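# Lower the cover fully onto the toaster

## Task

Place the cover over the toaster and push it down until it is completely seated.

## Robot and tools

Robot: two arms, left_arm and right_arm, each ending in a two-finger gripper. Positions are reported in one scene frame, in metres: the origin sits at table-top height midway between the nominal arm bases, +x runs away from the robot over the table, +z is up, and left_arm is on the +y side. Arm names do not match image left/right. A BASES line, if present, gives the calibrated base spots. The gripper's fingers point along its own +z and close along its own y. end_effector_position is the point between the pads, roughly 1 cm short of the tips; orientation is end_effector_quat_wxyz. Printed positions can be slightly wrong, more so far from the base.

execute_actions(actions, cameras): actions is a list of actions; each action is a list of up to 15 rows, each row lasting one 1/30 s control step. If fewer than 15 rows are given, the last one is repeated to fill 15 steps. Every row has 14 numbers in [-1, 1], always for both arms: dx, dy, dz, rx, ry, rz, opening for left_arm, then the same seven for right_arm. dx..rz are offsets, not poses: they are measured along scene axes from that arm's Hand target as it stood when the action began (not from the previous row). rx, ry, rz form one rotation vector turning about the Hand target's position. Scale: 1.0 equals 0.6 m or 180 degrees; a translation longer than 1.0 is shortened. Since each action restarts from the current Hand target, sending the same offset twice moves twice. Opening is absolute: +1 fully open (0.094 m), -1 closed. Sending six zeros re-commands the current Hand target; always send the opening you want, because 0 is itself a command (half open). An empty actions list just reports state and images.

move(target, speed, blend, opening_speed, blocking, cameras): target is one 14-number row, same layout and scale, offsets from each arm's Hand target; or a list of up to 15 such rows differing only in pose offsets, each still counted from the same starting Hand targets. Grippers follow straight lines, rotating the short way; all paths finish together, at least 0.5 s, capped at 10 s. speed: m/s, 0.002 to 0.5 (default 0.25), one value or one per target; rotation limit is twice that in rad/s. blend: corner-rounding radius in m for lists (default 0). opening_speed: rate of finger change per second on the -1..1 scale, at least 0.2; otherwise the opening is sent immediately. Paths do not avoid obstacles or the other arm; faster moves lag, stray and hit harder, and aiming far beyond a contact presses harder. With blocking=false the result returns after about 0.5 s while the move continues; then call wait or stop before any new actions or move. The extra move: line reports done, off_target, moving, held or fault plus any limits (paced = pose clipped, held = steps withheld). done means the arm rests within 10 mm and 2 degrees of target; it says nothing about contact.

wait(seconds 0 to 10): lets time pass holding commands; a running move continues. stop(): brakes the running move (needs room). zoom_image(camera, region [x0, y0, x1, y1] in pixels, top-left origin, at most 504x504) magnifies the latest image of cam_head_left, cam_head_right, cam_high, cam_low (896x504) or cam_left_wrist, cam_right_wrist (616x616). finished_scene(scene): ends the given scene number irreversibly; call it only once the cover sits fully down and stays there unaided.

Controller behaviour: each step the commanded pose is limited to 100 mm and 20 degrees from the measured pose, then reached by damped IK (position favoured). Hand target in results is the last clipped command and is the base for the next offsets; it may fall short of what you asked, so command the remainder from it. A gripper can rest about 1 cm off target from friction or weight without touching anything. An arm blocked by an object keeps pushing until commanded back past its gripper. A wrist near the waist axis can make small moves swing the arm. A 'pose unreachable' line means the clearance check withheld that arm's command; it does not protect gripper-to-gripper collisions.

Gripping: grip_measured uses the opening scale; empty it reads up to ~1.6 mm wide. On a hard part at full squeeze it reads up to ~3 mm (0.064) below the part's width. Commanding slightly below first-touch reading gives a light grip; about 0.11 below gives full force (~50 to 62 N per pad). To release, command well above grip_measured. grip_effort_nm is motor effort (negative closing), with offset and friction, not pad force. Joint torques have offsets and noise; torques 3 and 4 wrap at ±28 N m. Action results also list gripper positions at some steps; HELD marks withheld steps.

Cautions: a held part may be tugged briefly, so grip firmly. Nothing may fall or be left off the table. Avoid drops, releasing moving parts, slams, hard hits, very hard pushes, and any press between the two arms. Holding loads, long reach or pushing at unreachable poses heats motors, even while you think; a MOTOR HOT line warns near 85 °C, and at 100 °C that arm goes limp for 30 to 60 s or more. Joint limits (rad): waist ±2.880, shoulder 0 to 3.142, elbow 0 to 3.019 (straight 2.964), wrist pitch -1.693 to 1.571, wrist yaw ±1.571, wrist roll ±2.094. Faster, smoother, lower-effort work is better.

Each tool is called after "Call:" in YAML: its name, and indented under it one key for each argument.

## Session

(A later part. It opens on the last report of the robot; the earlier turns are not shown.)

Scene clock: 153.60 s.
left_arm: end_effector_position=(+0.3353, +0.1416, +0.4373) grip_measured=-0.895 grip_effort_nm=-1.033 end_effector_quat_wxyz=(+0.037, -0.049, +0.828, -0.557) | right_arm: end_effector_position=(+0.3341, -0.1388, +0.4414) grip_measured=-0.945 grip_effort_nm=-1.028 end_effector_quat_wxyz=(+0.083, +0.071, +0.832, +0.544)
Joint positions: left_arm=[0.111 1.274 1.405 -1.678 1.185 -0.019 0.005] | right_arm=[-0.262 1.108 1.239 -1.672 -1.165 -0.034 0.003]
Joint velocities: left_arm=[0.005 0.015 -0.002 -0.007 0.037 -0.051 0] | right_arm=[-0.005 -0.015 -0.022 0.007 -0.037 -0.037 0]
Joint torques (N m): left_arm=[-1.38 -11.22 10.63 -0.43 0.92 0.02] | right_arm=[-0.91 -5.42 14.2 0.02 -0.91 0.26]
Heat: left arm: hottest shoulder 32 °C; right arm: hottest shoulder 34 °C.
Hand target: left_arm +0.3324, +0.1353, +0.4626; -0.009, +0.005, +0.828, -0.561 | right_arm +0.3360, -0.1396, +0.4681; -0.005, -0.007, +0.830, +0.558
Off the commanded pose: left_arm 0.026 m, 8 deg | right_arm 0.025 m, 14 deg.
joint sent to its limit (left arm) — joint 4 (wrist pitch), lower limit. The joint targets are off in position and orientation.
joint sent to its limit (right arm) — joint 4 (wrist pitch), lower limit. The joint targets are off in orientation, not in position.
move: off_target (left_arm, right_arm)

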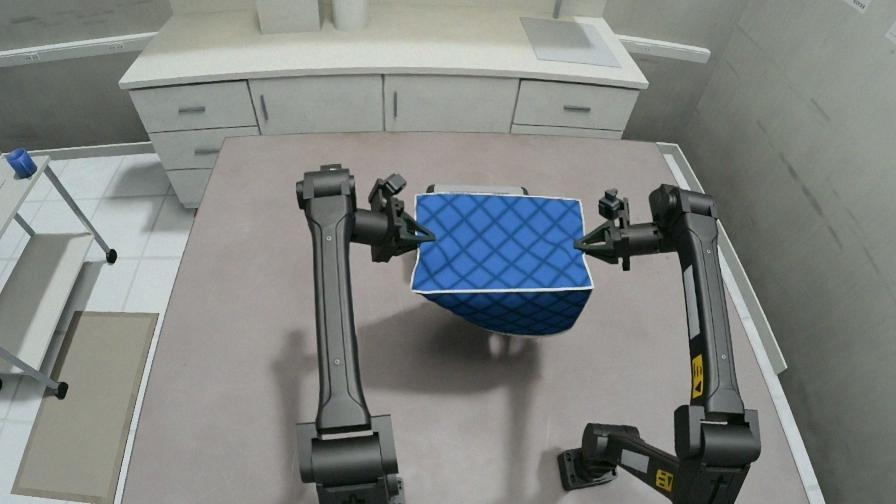

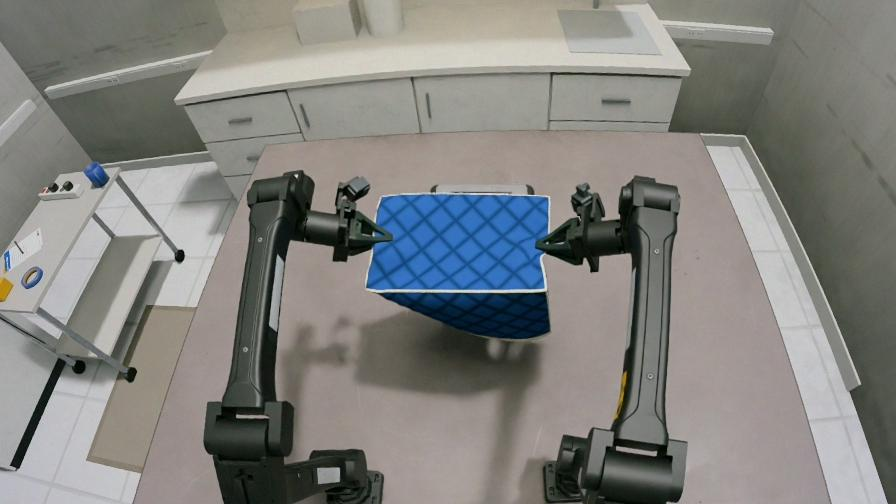

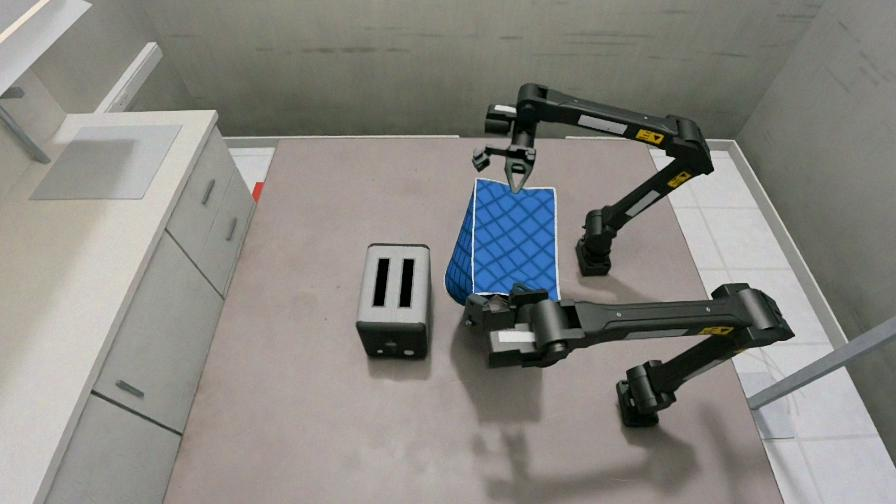

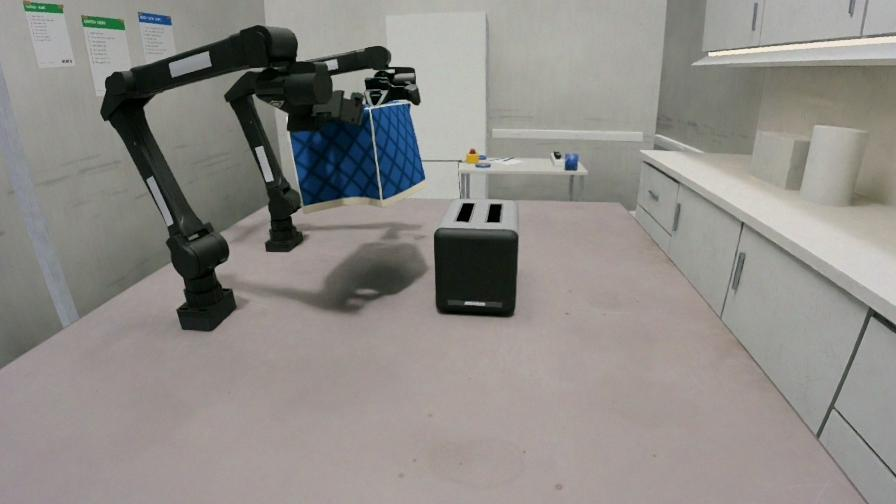

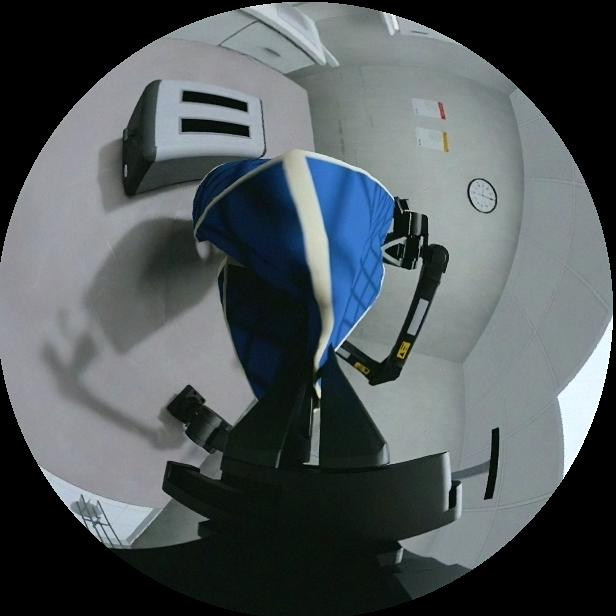

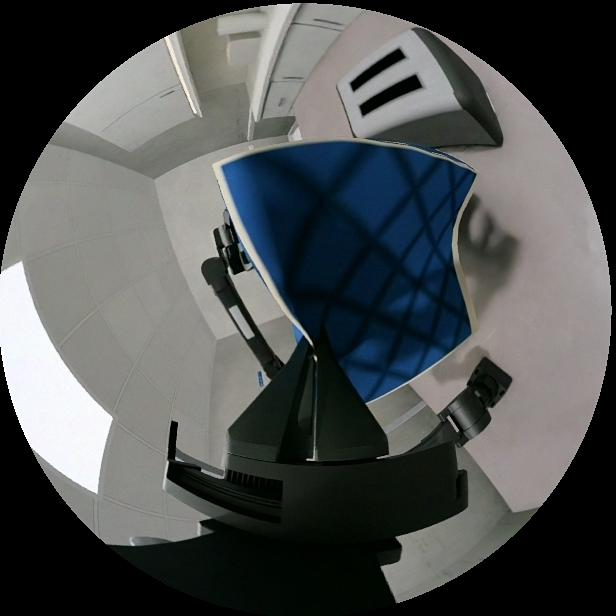

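Call:
move:
  target: [0,0,-0.415,0,0,0,-1,0.0,0,-0.415,0,0,0,-1]
  speed: 0.12
  cameras: []

Call:
move:
  target: [0,0.0,0,0,0,0,1,0.0,0,0.0,0,0,0,1]
  opening_speed: 1
  cameras: []

Call:
move:
  target:
    - [0,0.12,0.02,0,0,0,1,0.0,-0.12,0.02,0,0,0,1]
    - [0,0.12,0.09,0.15,0,0,1,0.0,-0.12,0.09,-0.15,0,0,1]

Scene clock: 164.57 s.
left_arm: end_effector_position=(+0.3310, +0.1421, +0.2159) grip_measured=-0.895 grip_effort_nm=-1.028 end_effector_quat_wxyz=(-0.010, -0.007, +0.828, -0.560) | right_arm: end_effector_position=(+0.3342, -0.1420, +0.2255) grip_measured=-0.945 grip_effort_nm=-1.048 end_effector_quat_wxyz=(+0.003, -0.002, +0.831, +0.556)
Joint positions: left_arm=[0.111 1.485 1.004 -1.392 1.171 0.3 0.005] | right_arm=[-0.262 1.432 0.906 -1.534 -1.122 -0.541 0.003]
Joint velocities: left_arm=[0.005 -0.005 0.007 0.002 0.037 -0.037 -0.001] | right_arm=[-0.015 0.015 0.002 -0.007 -0.007 0.051 0]
Joint torques (N m): left_arm=[-1.14 -11.05 6.63 -0.03 0.64 0.26] | right_arm=[-0.09 -5.77 6.48 -0.32 -0.53 -0.16]
Heat: left arm: hottest elbow 33 °C; right arm: hottest shoulder 34 °C.
Hand target: left_arm +0.3343, +0.1391, +0.2143; -0.007, +0.002, +0.828, -0.561 | right_arm +0.3330, -0.1384, +0.2175; -0.005, -0.007, +0.830, +0.557
Off the commanded pose: left_arm 0.007 m, 1 deg | right_arm 0.007 m, 1 deg.
move: done
No camera images: "cameras" was empty.

Scene clock: 166.97 s.
left_arm: end_effector_position=(+0.3310, +0.1421, +0.2158) grip_measured=+0.997 grip_effort_nm=0.100 end_effector_quat_wxyz=(-0.010, -0.007, +0.828, -0.560) | right_arm: end_effector_position=(+0.3342, -0.1420, +0.2255) grip_measured=+0.997 grip_effort_nm=0.095 end_effector_quat_wxyz=(+0.003, -0.002, +0.831, +0.556)
Joint positions: left_arm=[0.111 1.485 1.004 -1.391 1.171 0.3 0.094] | right_arm=[-0.262 1.432 0.906 -1.534 -1.122 -0.542 0.094]
Joint velocities: left_arm=[-0.005 0.005 -0.012 0.002 -0.022 -0.007 0] | right_arm=[-0.015 -0.005 0.002 -0.012 0.007 0.051 0.001]
Joint torques (N m): left_arm=[-0.91 -11.05 6.58 -0.03 0.65 0.26] | right_arm=[-0.03 -5.89 6.46 -0.32 -0.52 -0.15]
Heat: left arm: hottest elbow 33 °C; right arm: hottest shoulder 33 °C.
Hand target: left_arm +0.3344, +0.1391, +0.2143; -0.007, +0.002, +0.828, -0.561 | right_arm +0.3330, -0.1384, +0.2175; -0.005, -0.007, +0.830, +0.557
Off the commanded pose: left_arm 0.005 m, 1 deg | right_arm 0.009 m, 1 deg.
move: done
No camera images: "cameras" was empty.

Scene clock: 169.23 s.
left_arm: end_effector_position=(+0.3231, +0.2123, +0.2491) grip_measured=+0.998 grip_effort_nm=0.100 end_effector_quat_wxyz=(-0.032, -0.014, +0.932, -0.360) | right_arm: end_effector_position=(+0.3206, -0.2104, +0.2532) grip_measured=+0.998 grip_effort_nm=0.100 end_effector_quat_wxyz=(-0.031, +0.006, +0.933, +0.359)
Joint positions: left_arm=[0.18 1.389 1.176 -1.588 0.709 0.24 0.094] | right_arm=[-0.337 1.309 1.052 -1.641 -0.675 -0.404 0.094]
Joint velocities: left_arm=[-0.015 -0.015 0.007 0.012 -0.051 0.051 0] | right_arm=[-0.015 -0.015 -0.012 -0.002 0.022 0.081 0]
Joint torques (N m): left_arm=[-1.32 -12.69 9.78 -0.09 0.31 0.04] | right_arm=[-0.09 -7.65 12.71 -0.16 -0.25 0.21]
Heat: left arm: hottest elbow 34 °C; right arm: hottest shoulder 33 °C.
Hand target: left_arm +0.3347, +0.2092, +0.2683; -0.005, +0.000, +0.936, -0.352 | right_arm +0.3347, -0.2114, +0.2716; -0.006, -0.005, +0.938, +0.347
Off the commanded pose: left_arm 0.022 m, 3 deg | right_arm 0.022 m, 3 deg.
move: off_target (left_arm, right_arm)

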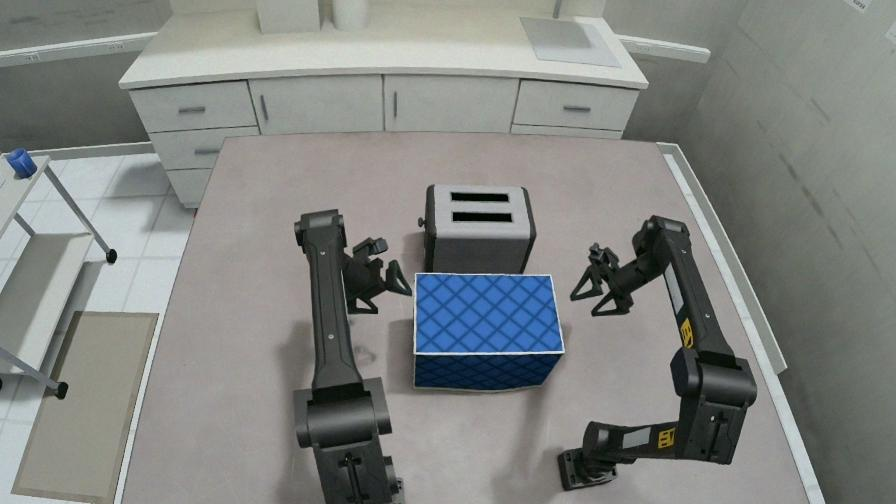

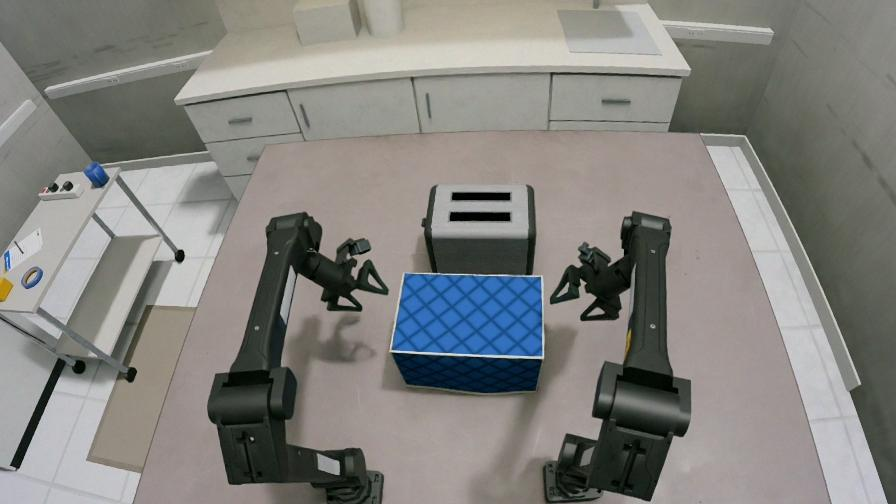

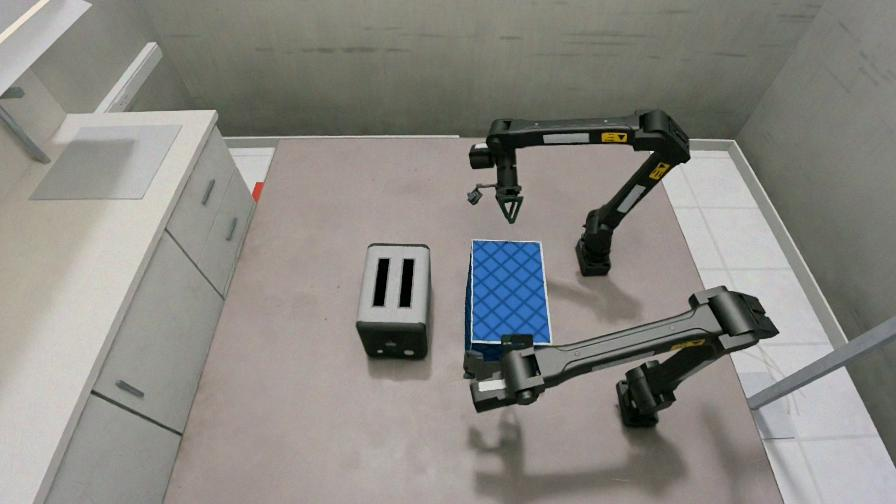

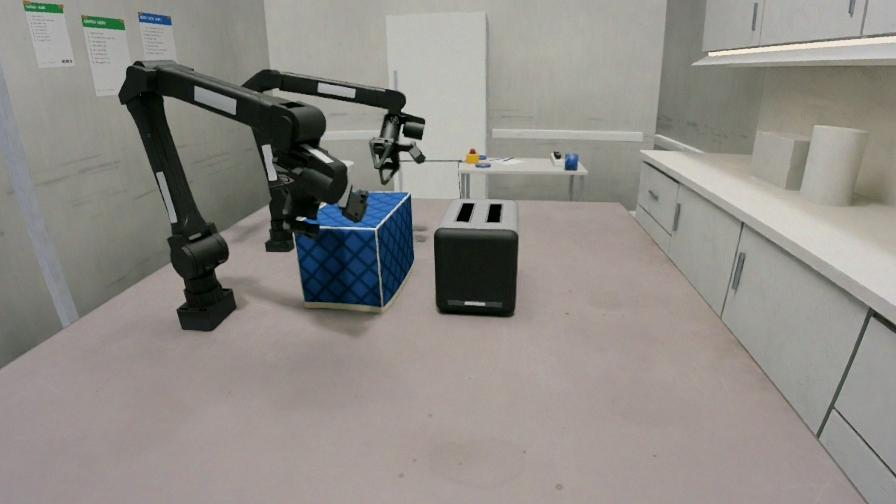

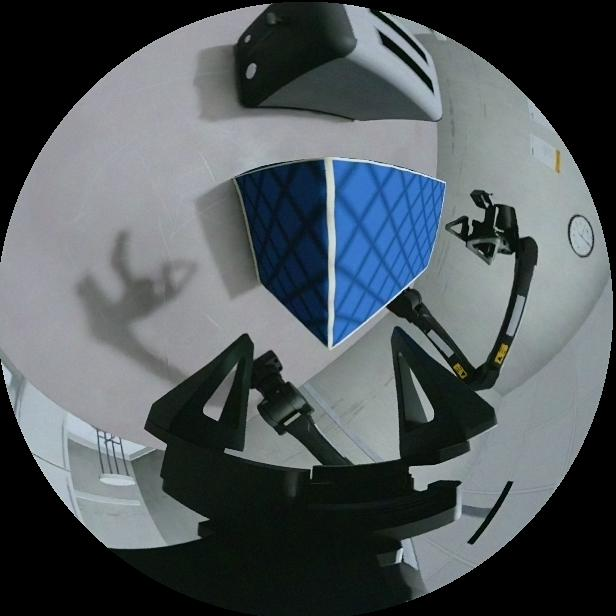

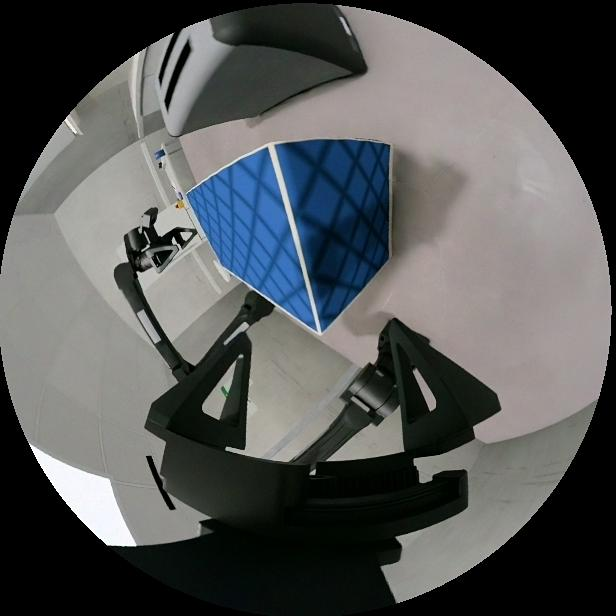

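Call:
move:
  target: [0,-0.098,-0.093,0,0,0,1,0,0.102,-0.1,0,0,0,1]
  speed: 0.08
  cameras: ["cam_left_wrist","cam_right_wrist","cam_head_right"]

Scene clock: 177.10 s.
left_arm: end_effector_position=(+0.3327, +0.1574, +0.2042) grip_measured=+0.998 grip_effort_nm=0.100 end_effector_quat_wxyz=(-0.018, -0.007, +0.936, -0.352) | right_arm: end_effector_position=(+0.3384, -0.1542, +0.2103) grip_measured=+0.998 grip_effort_nm=0.085 end_effector_quat_wxyz=(-0.008, -0.004, +0.937, +0.349)
Joint positions: left_arm=[0.027 1.387 1.063 -1.314 0.717 0.043 0.094] | right_arm=[-0.157 1.299 0.942 -1.342 -0.704 -0.176 0.094]
Joint velocities: left_arm=[-0.005 -0.005 -0.002 -0.002 -0.037 0.007 0] | right_arm=[-0.005 -0.005 -0.012 -0.007 -0.022 0.007 0]
Joint torques (N m): left_arm=[-1.14 -12.86 7.08 0.35 0.51 0.02] | right_arm=[0.09 -7.94 7.24 0.23 -0.6 0.23]
Heat: left arm: hottest elbow 35 °C; right arm: hottest shoulder 33 °C.
Hand target: left_arm +0.3336, +0.1517, +0.2116; -0.007, +0.001, +0.936, -0.352 | right_arm +0.3340, -0.1491, +0.2128; -0.005, -0.005, +0.937, +0.349
Off the commanded pose: left_arm 0.011 m, 2 deg | right_arm 0.006 m, 0 deg.
move: off_target (left_arm)
Images, in order (width x height): cam_head_right 896x504, cam_left_wrist 616x616, cam_right_wrist 616x616.

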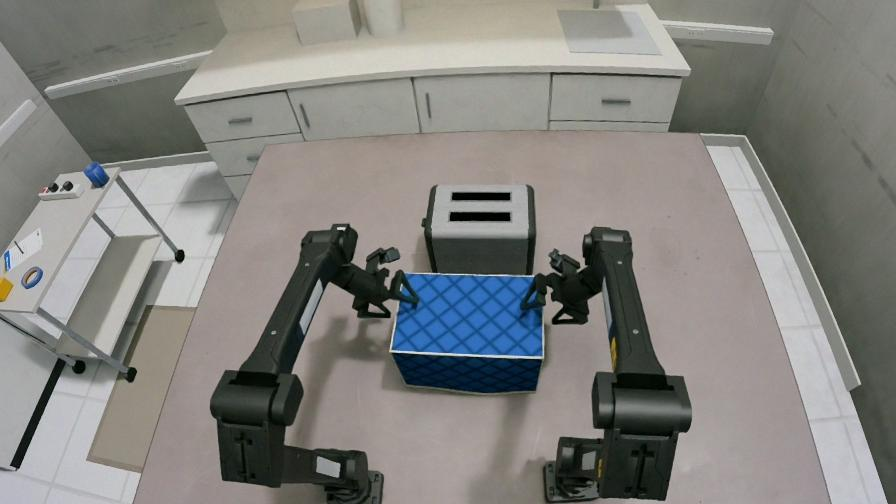

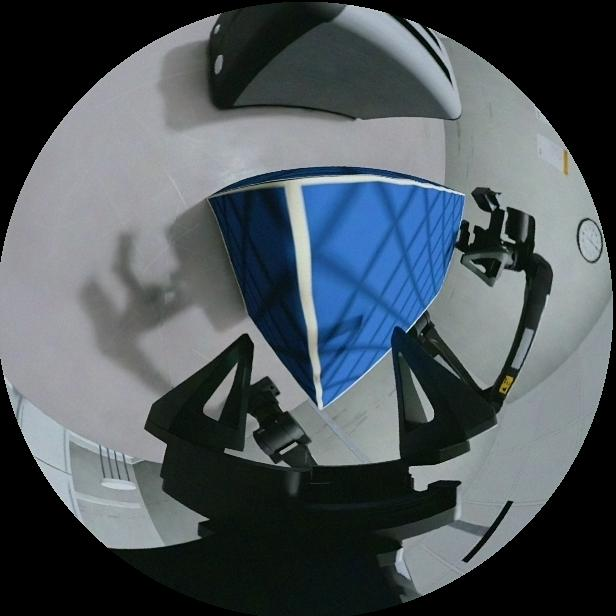

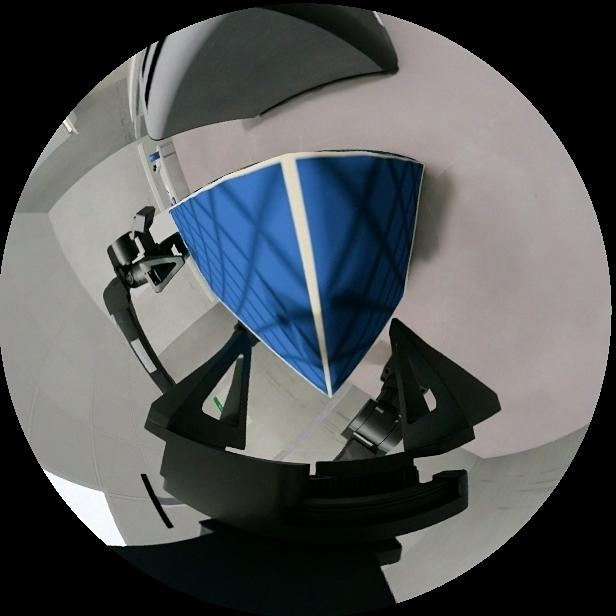

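Call:
move:
  target: [0,0.013,0.013,0,0,0,1,0,-0.013,0.01,0,0,0,1]
  cameras: []

Call:
move:
  target: [0,0,0,0,0,0,-1,0,0,0,0,0,0,-1]
  opening_speed: 0.8

Scene clock: 181.93 s.
left_arm: end_effector_position=(+0.3297, +0.1573, +0.2044) grip_measured=+0.998 grip_effort_nm=0.105 end_effector_quat_wxyz=(-0.024, -0.007, +0.936, -0.352) | right_arm: end_effector_position=(+0.3341, -0.1537, +0.2108) grip_measured=+0.998 grip_effort_nm=0.095 end_effector_quat_wxyz=(-0.018, +0.000, +0.937, +0.350)
Joint positions: left_arm=[0.027 1.387 1.063 -1.329 0.717 0.047 0.094] | right_arm=[-0.157 1.299 0.942 -1.362 -0.704 -0.175 0.094]
Joint velocities: left_arm=[-0.015 -0.015 0.002 0.007 -0.007 -0.007 -0.001] | right_arm=[-0.024 -0.015 0.012 -0.012 -0.022 -0.022 -0.001]
Joint torques (N m): left_arm=[0.15 -13.16 8.28 -0.47 0.48 0.23] | right_arm=[-1.73 -7.77 8.69 -0.25 -0.44 -0.09]
Heat: left arm: hottest elbow 35 °C; right arm: hottest shoulder 33 °C.
Hand target: left_arm +0.3337, +0.1593, +0.2195; -0.007, +0.001, +0.936, -0.352 | right_arm +0.3341, -0.1570, +0.2187; -0.006, -0.005, +0.937, +0.349
Off the commanded pose: left_arm 0.016 m, 2 deg | right_arm 0.009 m, 2 deg.
move: off_target (left_arm)
No camera images: "cameras" was empty.

Scene clock: 184.70 s.
left_arm: end_effector_position=(+0.3297, +0.1569, +0.2048) grip_measured=-0.931 grip_effort_nm=-0.979 end_effector_quat_wxyz=(-0.023, -0.006, +0.935, -0.353) | right_arm: end_effector_position=(+0.3342, -0.1533, +0.2111) grip_measured=-0.963 grip_effort_nm=-0.921 end_effector_quat_wxyz=(-0.018, +0.000, +0.936, +0.351)
Joint positions: left_arm=[0.027 1.387 1.063 -1.329 0.72 0.05 0.003] | right_arm=[-0.157 1.299 0.942 -1.362 -0.706 -0.175 0.002]
Joint velocities: left_arm=[-0.005 0.005 -0.012 0.007 -0.051 0.022 -0.002] | right_arm=[-0.005 -0.015 -0.017 -0.007 -0.022 0.022 -0.003]
Joint torques (N m): left_arm=[0.32 -13.16 8.27 -0.46 0.38 0.21] | right_arm=[-1.79 -7.88 8.69 -0.34 -0.33 -0.11]
Heat: left arm: hottest elbow 35 °C; right arm: hottest shoulder 33 °C.
Hand target: left_arm +0.3337, +0.1593, +0.2195; -0.007, +0.001, +0.936, -0.352 | right_arm +0.3341, -0.1570, +0.2187; -0.006, -0.005, +0.937, +0.349
Off the commanded pose: left_arm 0.015 m, 2 deg | right_arm 0.008 m, 2 deg.
move: off_target (left_arm)

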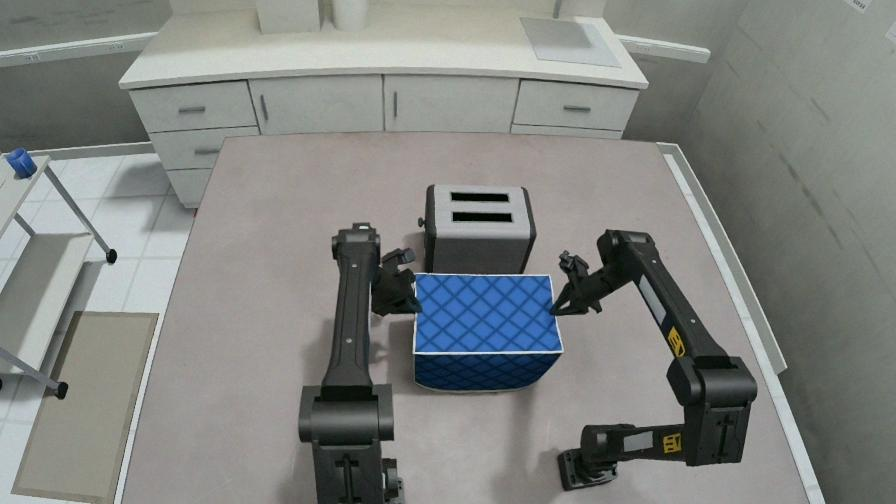

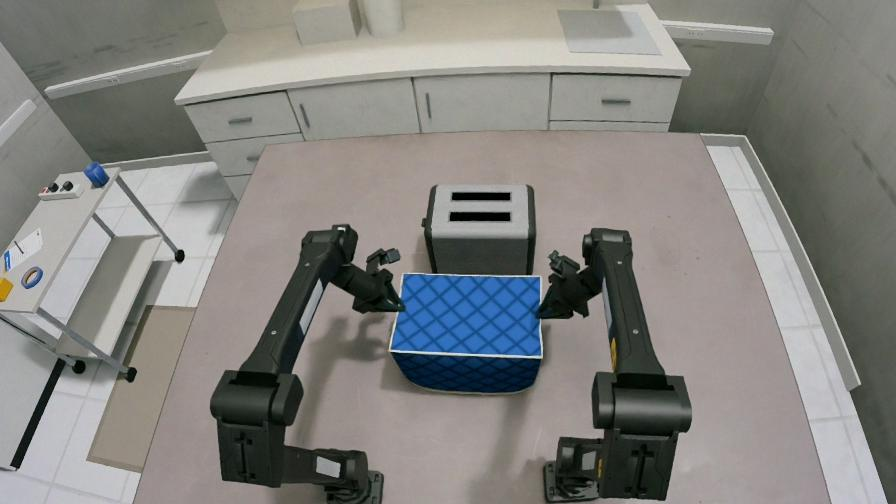

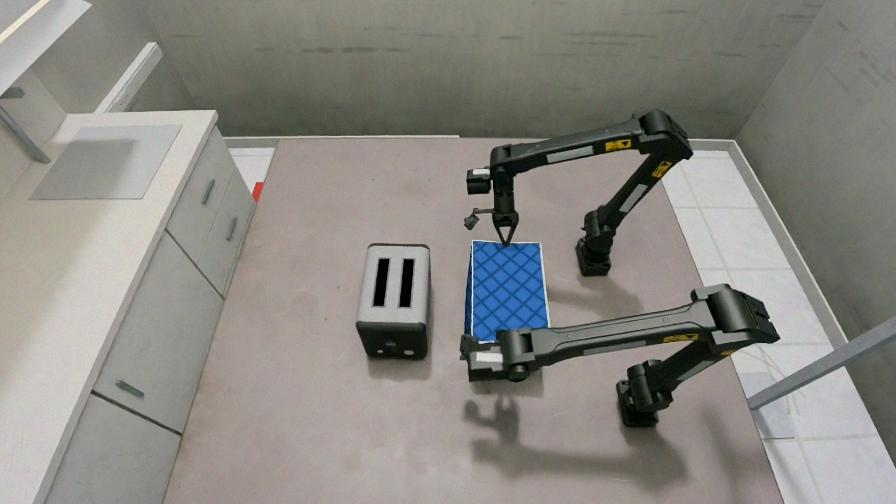

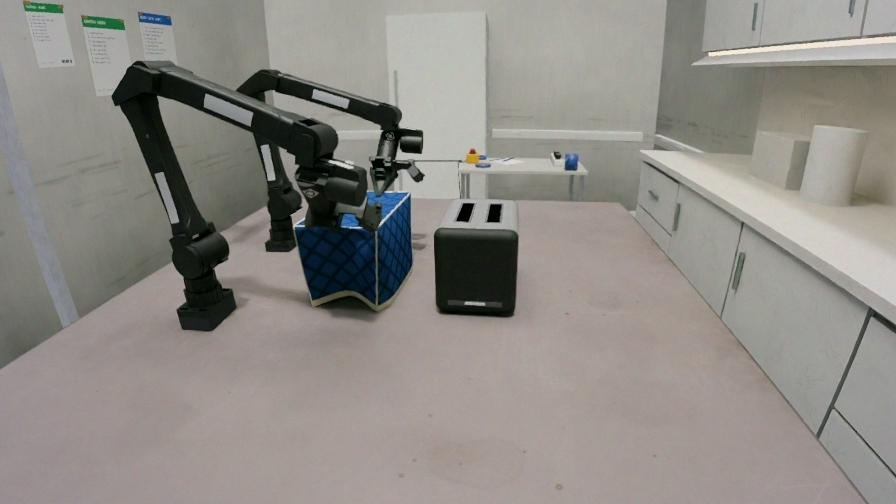

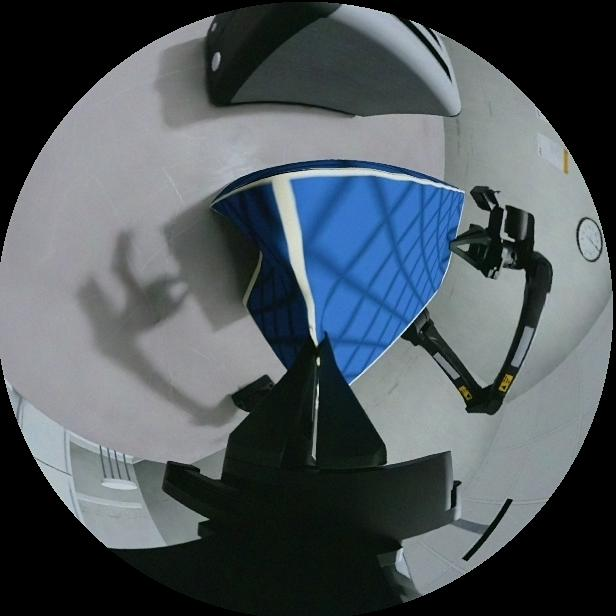

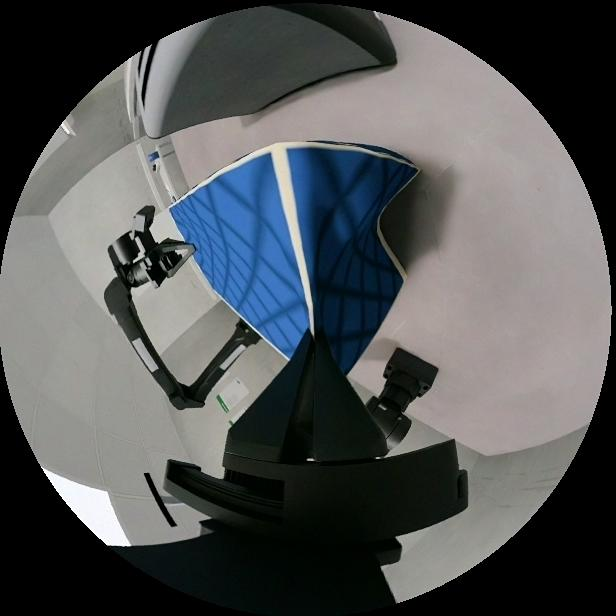

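Call:
move:
  target:
    - [0,0,0.2,0,0,0,-1,0,0,0.2,0,0,0,-1]
    - [0,0,0.42,0.22,0,0,-1,0,0,0.42,-0.22,0,0,-1]
  speed: 0.15

Scene clock: 206.10 s.
left_arm: end_effector_position=(+0.3352, +0.1478, +0.4403) grip_measured=-0.934 grip_effort_nm=-1.033 end_effector_quat_wxyz=(+0.135, +0.006, +0.989, -0.067) | right_arm: end_effector_position=(+0.3390, -0.1511, +0.4425) grip_measured=-0.970 grip_effort_nm=-1.033 end_effector_quat_wxyz=(+0.135, -0.006, +0.989, +0.059)
Joint positions: left_arm=[-0.266 1.251 1.656 -1.68 0.061 -0.258 0.003] | right_arm=[0.155 1.109 1.497 -1.671 -0.066 0.189 0.001]
Joint velocities: left_arm=[-0.034 0.005 0.007 -0.012 -0.022 0.037 -0.001] | right_arm=[-0.005 -0.015 -0.007 -0.012 -0.051 0.007 0]
Joint torques (N m): left_arm=[0.21 -11.16 10.5 0.21 -0.98 -0.07] | right_arm=[-1.38 -6.12 13.96 0.35 1.13 0.26]
Heat: left arm: hottest elbow 36 °C; right arm: hottest shoulder 33 °C.
Hand target: left_arm +0.3325, +0.1557, +0.4697; -0.006, +0.001, +1.000, -0.015 | right_arm +0.3377, -0.1581, +0.4731; -0.006, -0.002, +1.000, +0.016
Off the commanded pose: left_arm 0.033 m, 17 deg | right_arm 0.029 m, 17 deg.
joint sent to its limit (left arm) — joint 4 (wrist pitch), lower limit. The joint targets are off in position and orientation.
joint sent to its limit (right arm) — joint 4 (wrist pitch), lower limit. The joint targets are off in orientation, not in position.
move: off_target (left_arm, right_arm)

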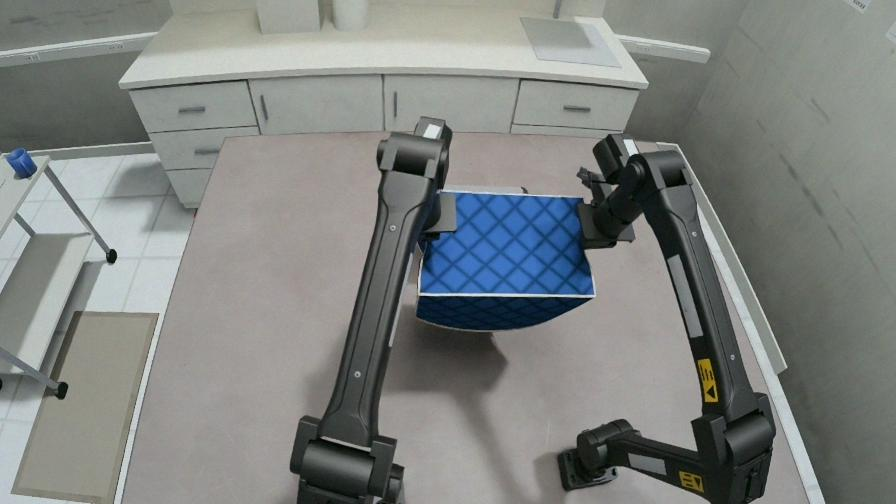

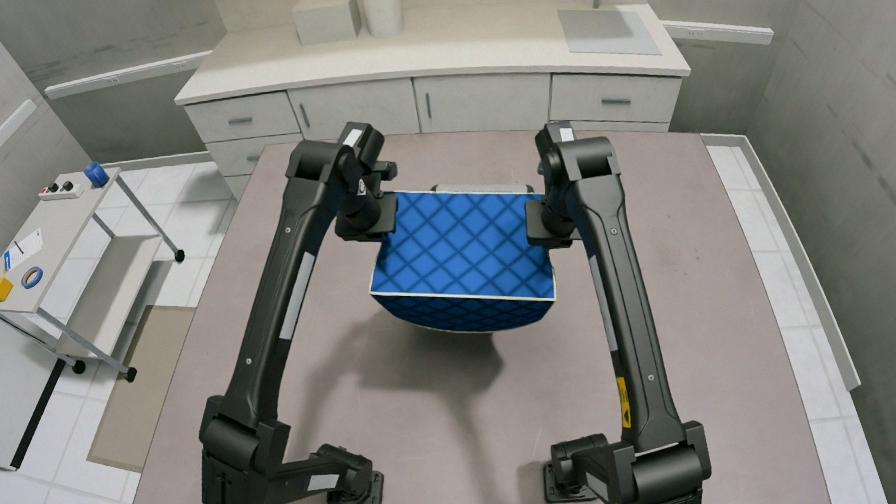

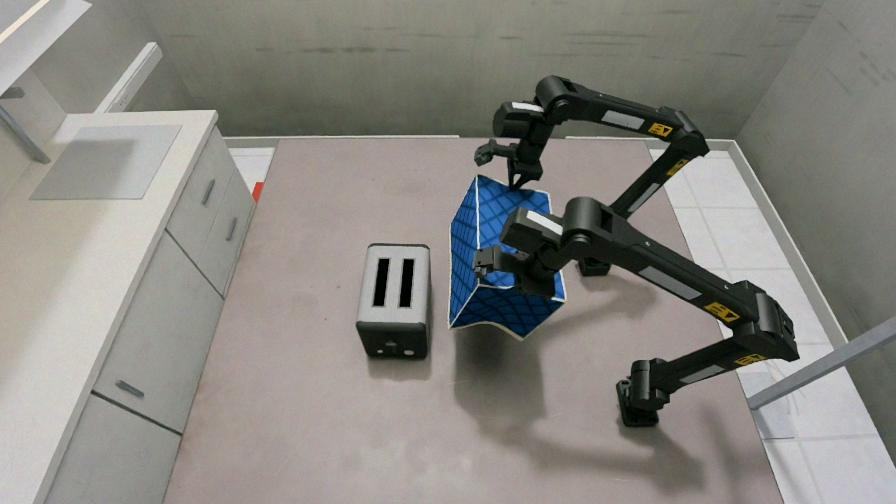

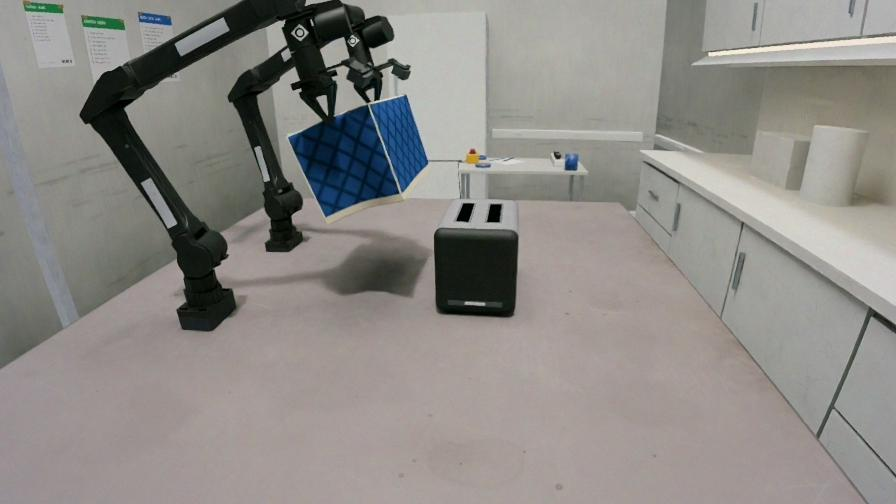

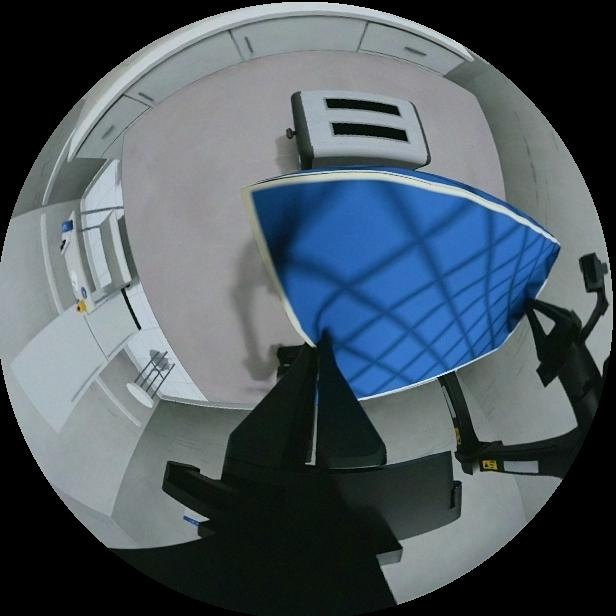

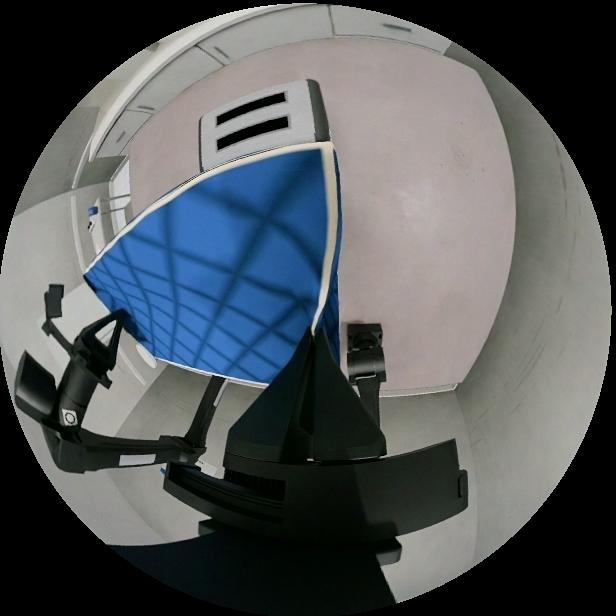

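Call:
move:
  target: [0.49,-0.005,0.02,0,0,0,-1,0.485,-0.0,0.02,0,0,0,-1]
  speed: 0.15

Scene clock: 215.33 s.
left_arm: end_effector_position=(+0.6229, +0.1416, +0.4728) grip_measured=-0.934 grip_effort_nm=-1.033 end_effector_quat_wxyz=(+0.250, +0.002, +0.966, -0.065) | right_arm: end_effector_position=(+0.6187, -0.1510, +0.4702) grip_measured=-0.970 grip_effort_nm=-1.038 end_effector_quat_wxyz=(+0.194, +0.009, +0.980, +0.047)
Joint positions: left_arm=[-0.168 2.001 2.634 -1.682 0.047 -0.172 0.003] | right_arm=[0.074 1.824 2.324 -1.671 -0.047 0.139 0.001]
Joint velocities: left_arm=[-0.005 -0.005 0.012 -0.037 0.051 -0.007 0] | right_arm=[-0.024 0.015 -0.012 -0.017 -0.007 0.037 -0.001]
Joint torques (N m): left_arm=[0.85 -19.9 9.92 0.55 -0.06 0.09] | right_arm=[-1.85 -12.57 13.87 0.53 0.15 -0.1]
Heat: left arm: hottest elbow 36 °C; right arm: hottest shoulder 33 °C.
Hand target: left_arm +0.6274, +0.1508, +0.4851; +0.082, +0.002, +0.996, -0.033 | right_arm +0.6286, -0.1570, +0.4803; +0.023, -0.001, +1.000, +0.020
Off the commanded pose: left_arm 0.015 m, 30 deg; orientation clipped | right_arm 0.019 m, 23 deg; orientation clipped.
joint sent to its limit (left arm) — joint 4 (wrist pitch), lower limit. The joint targets are off in orientation, not in position.
joint sent to its limit (right arm) — joint 4 (wrist pitch), lower limit. The joint targets are off in position and orientation.
move: off_target (left_arm, right_arm); limits=paced

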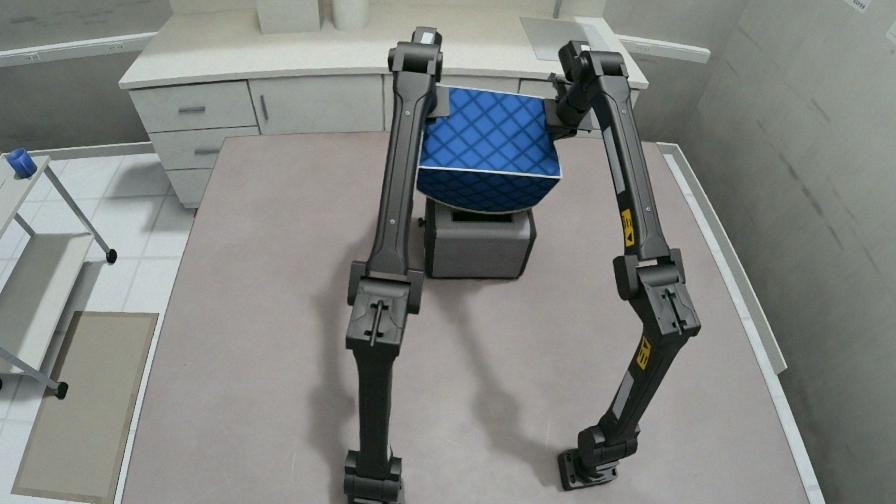

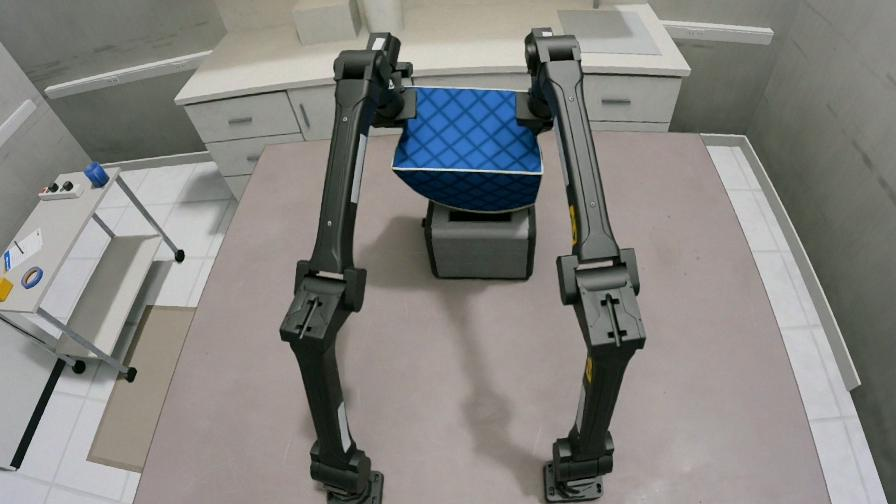

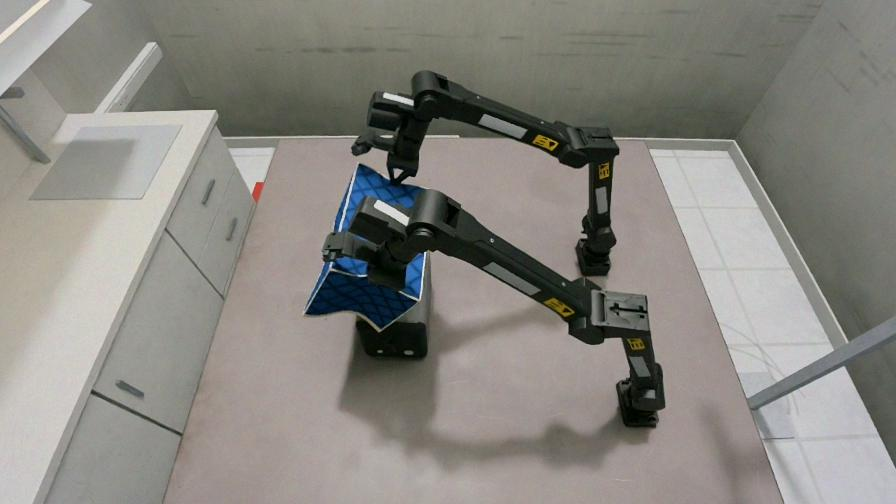

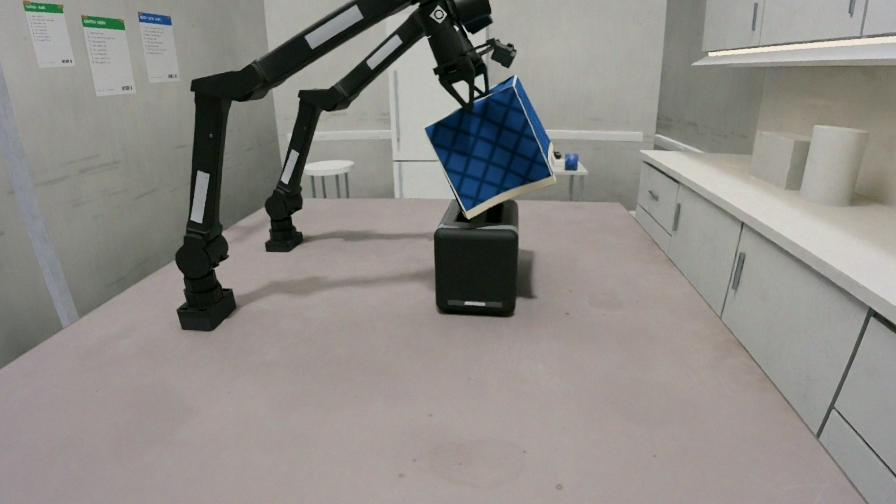

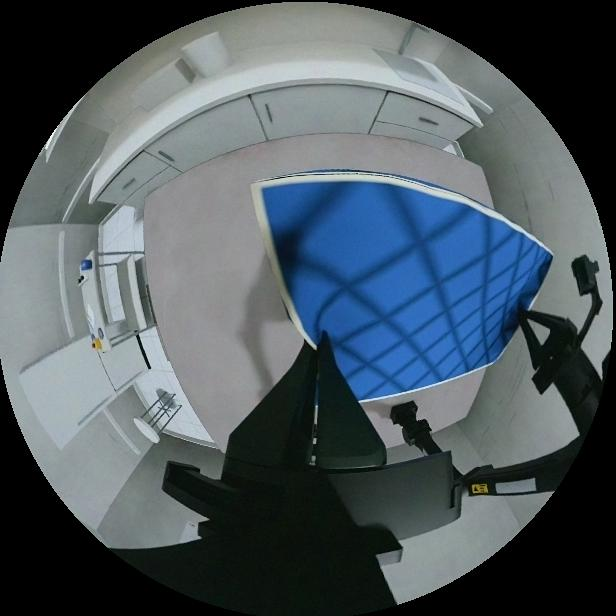

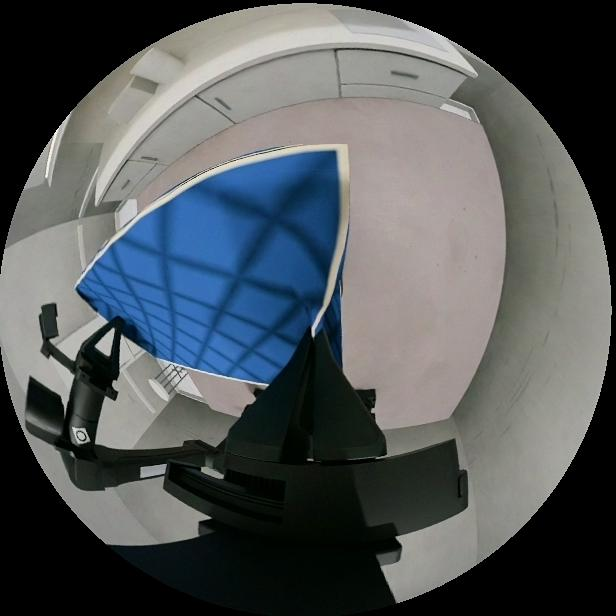

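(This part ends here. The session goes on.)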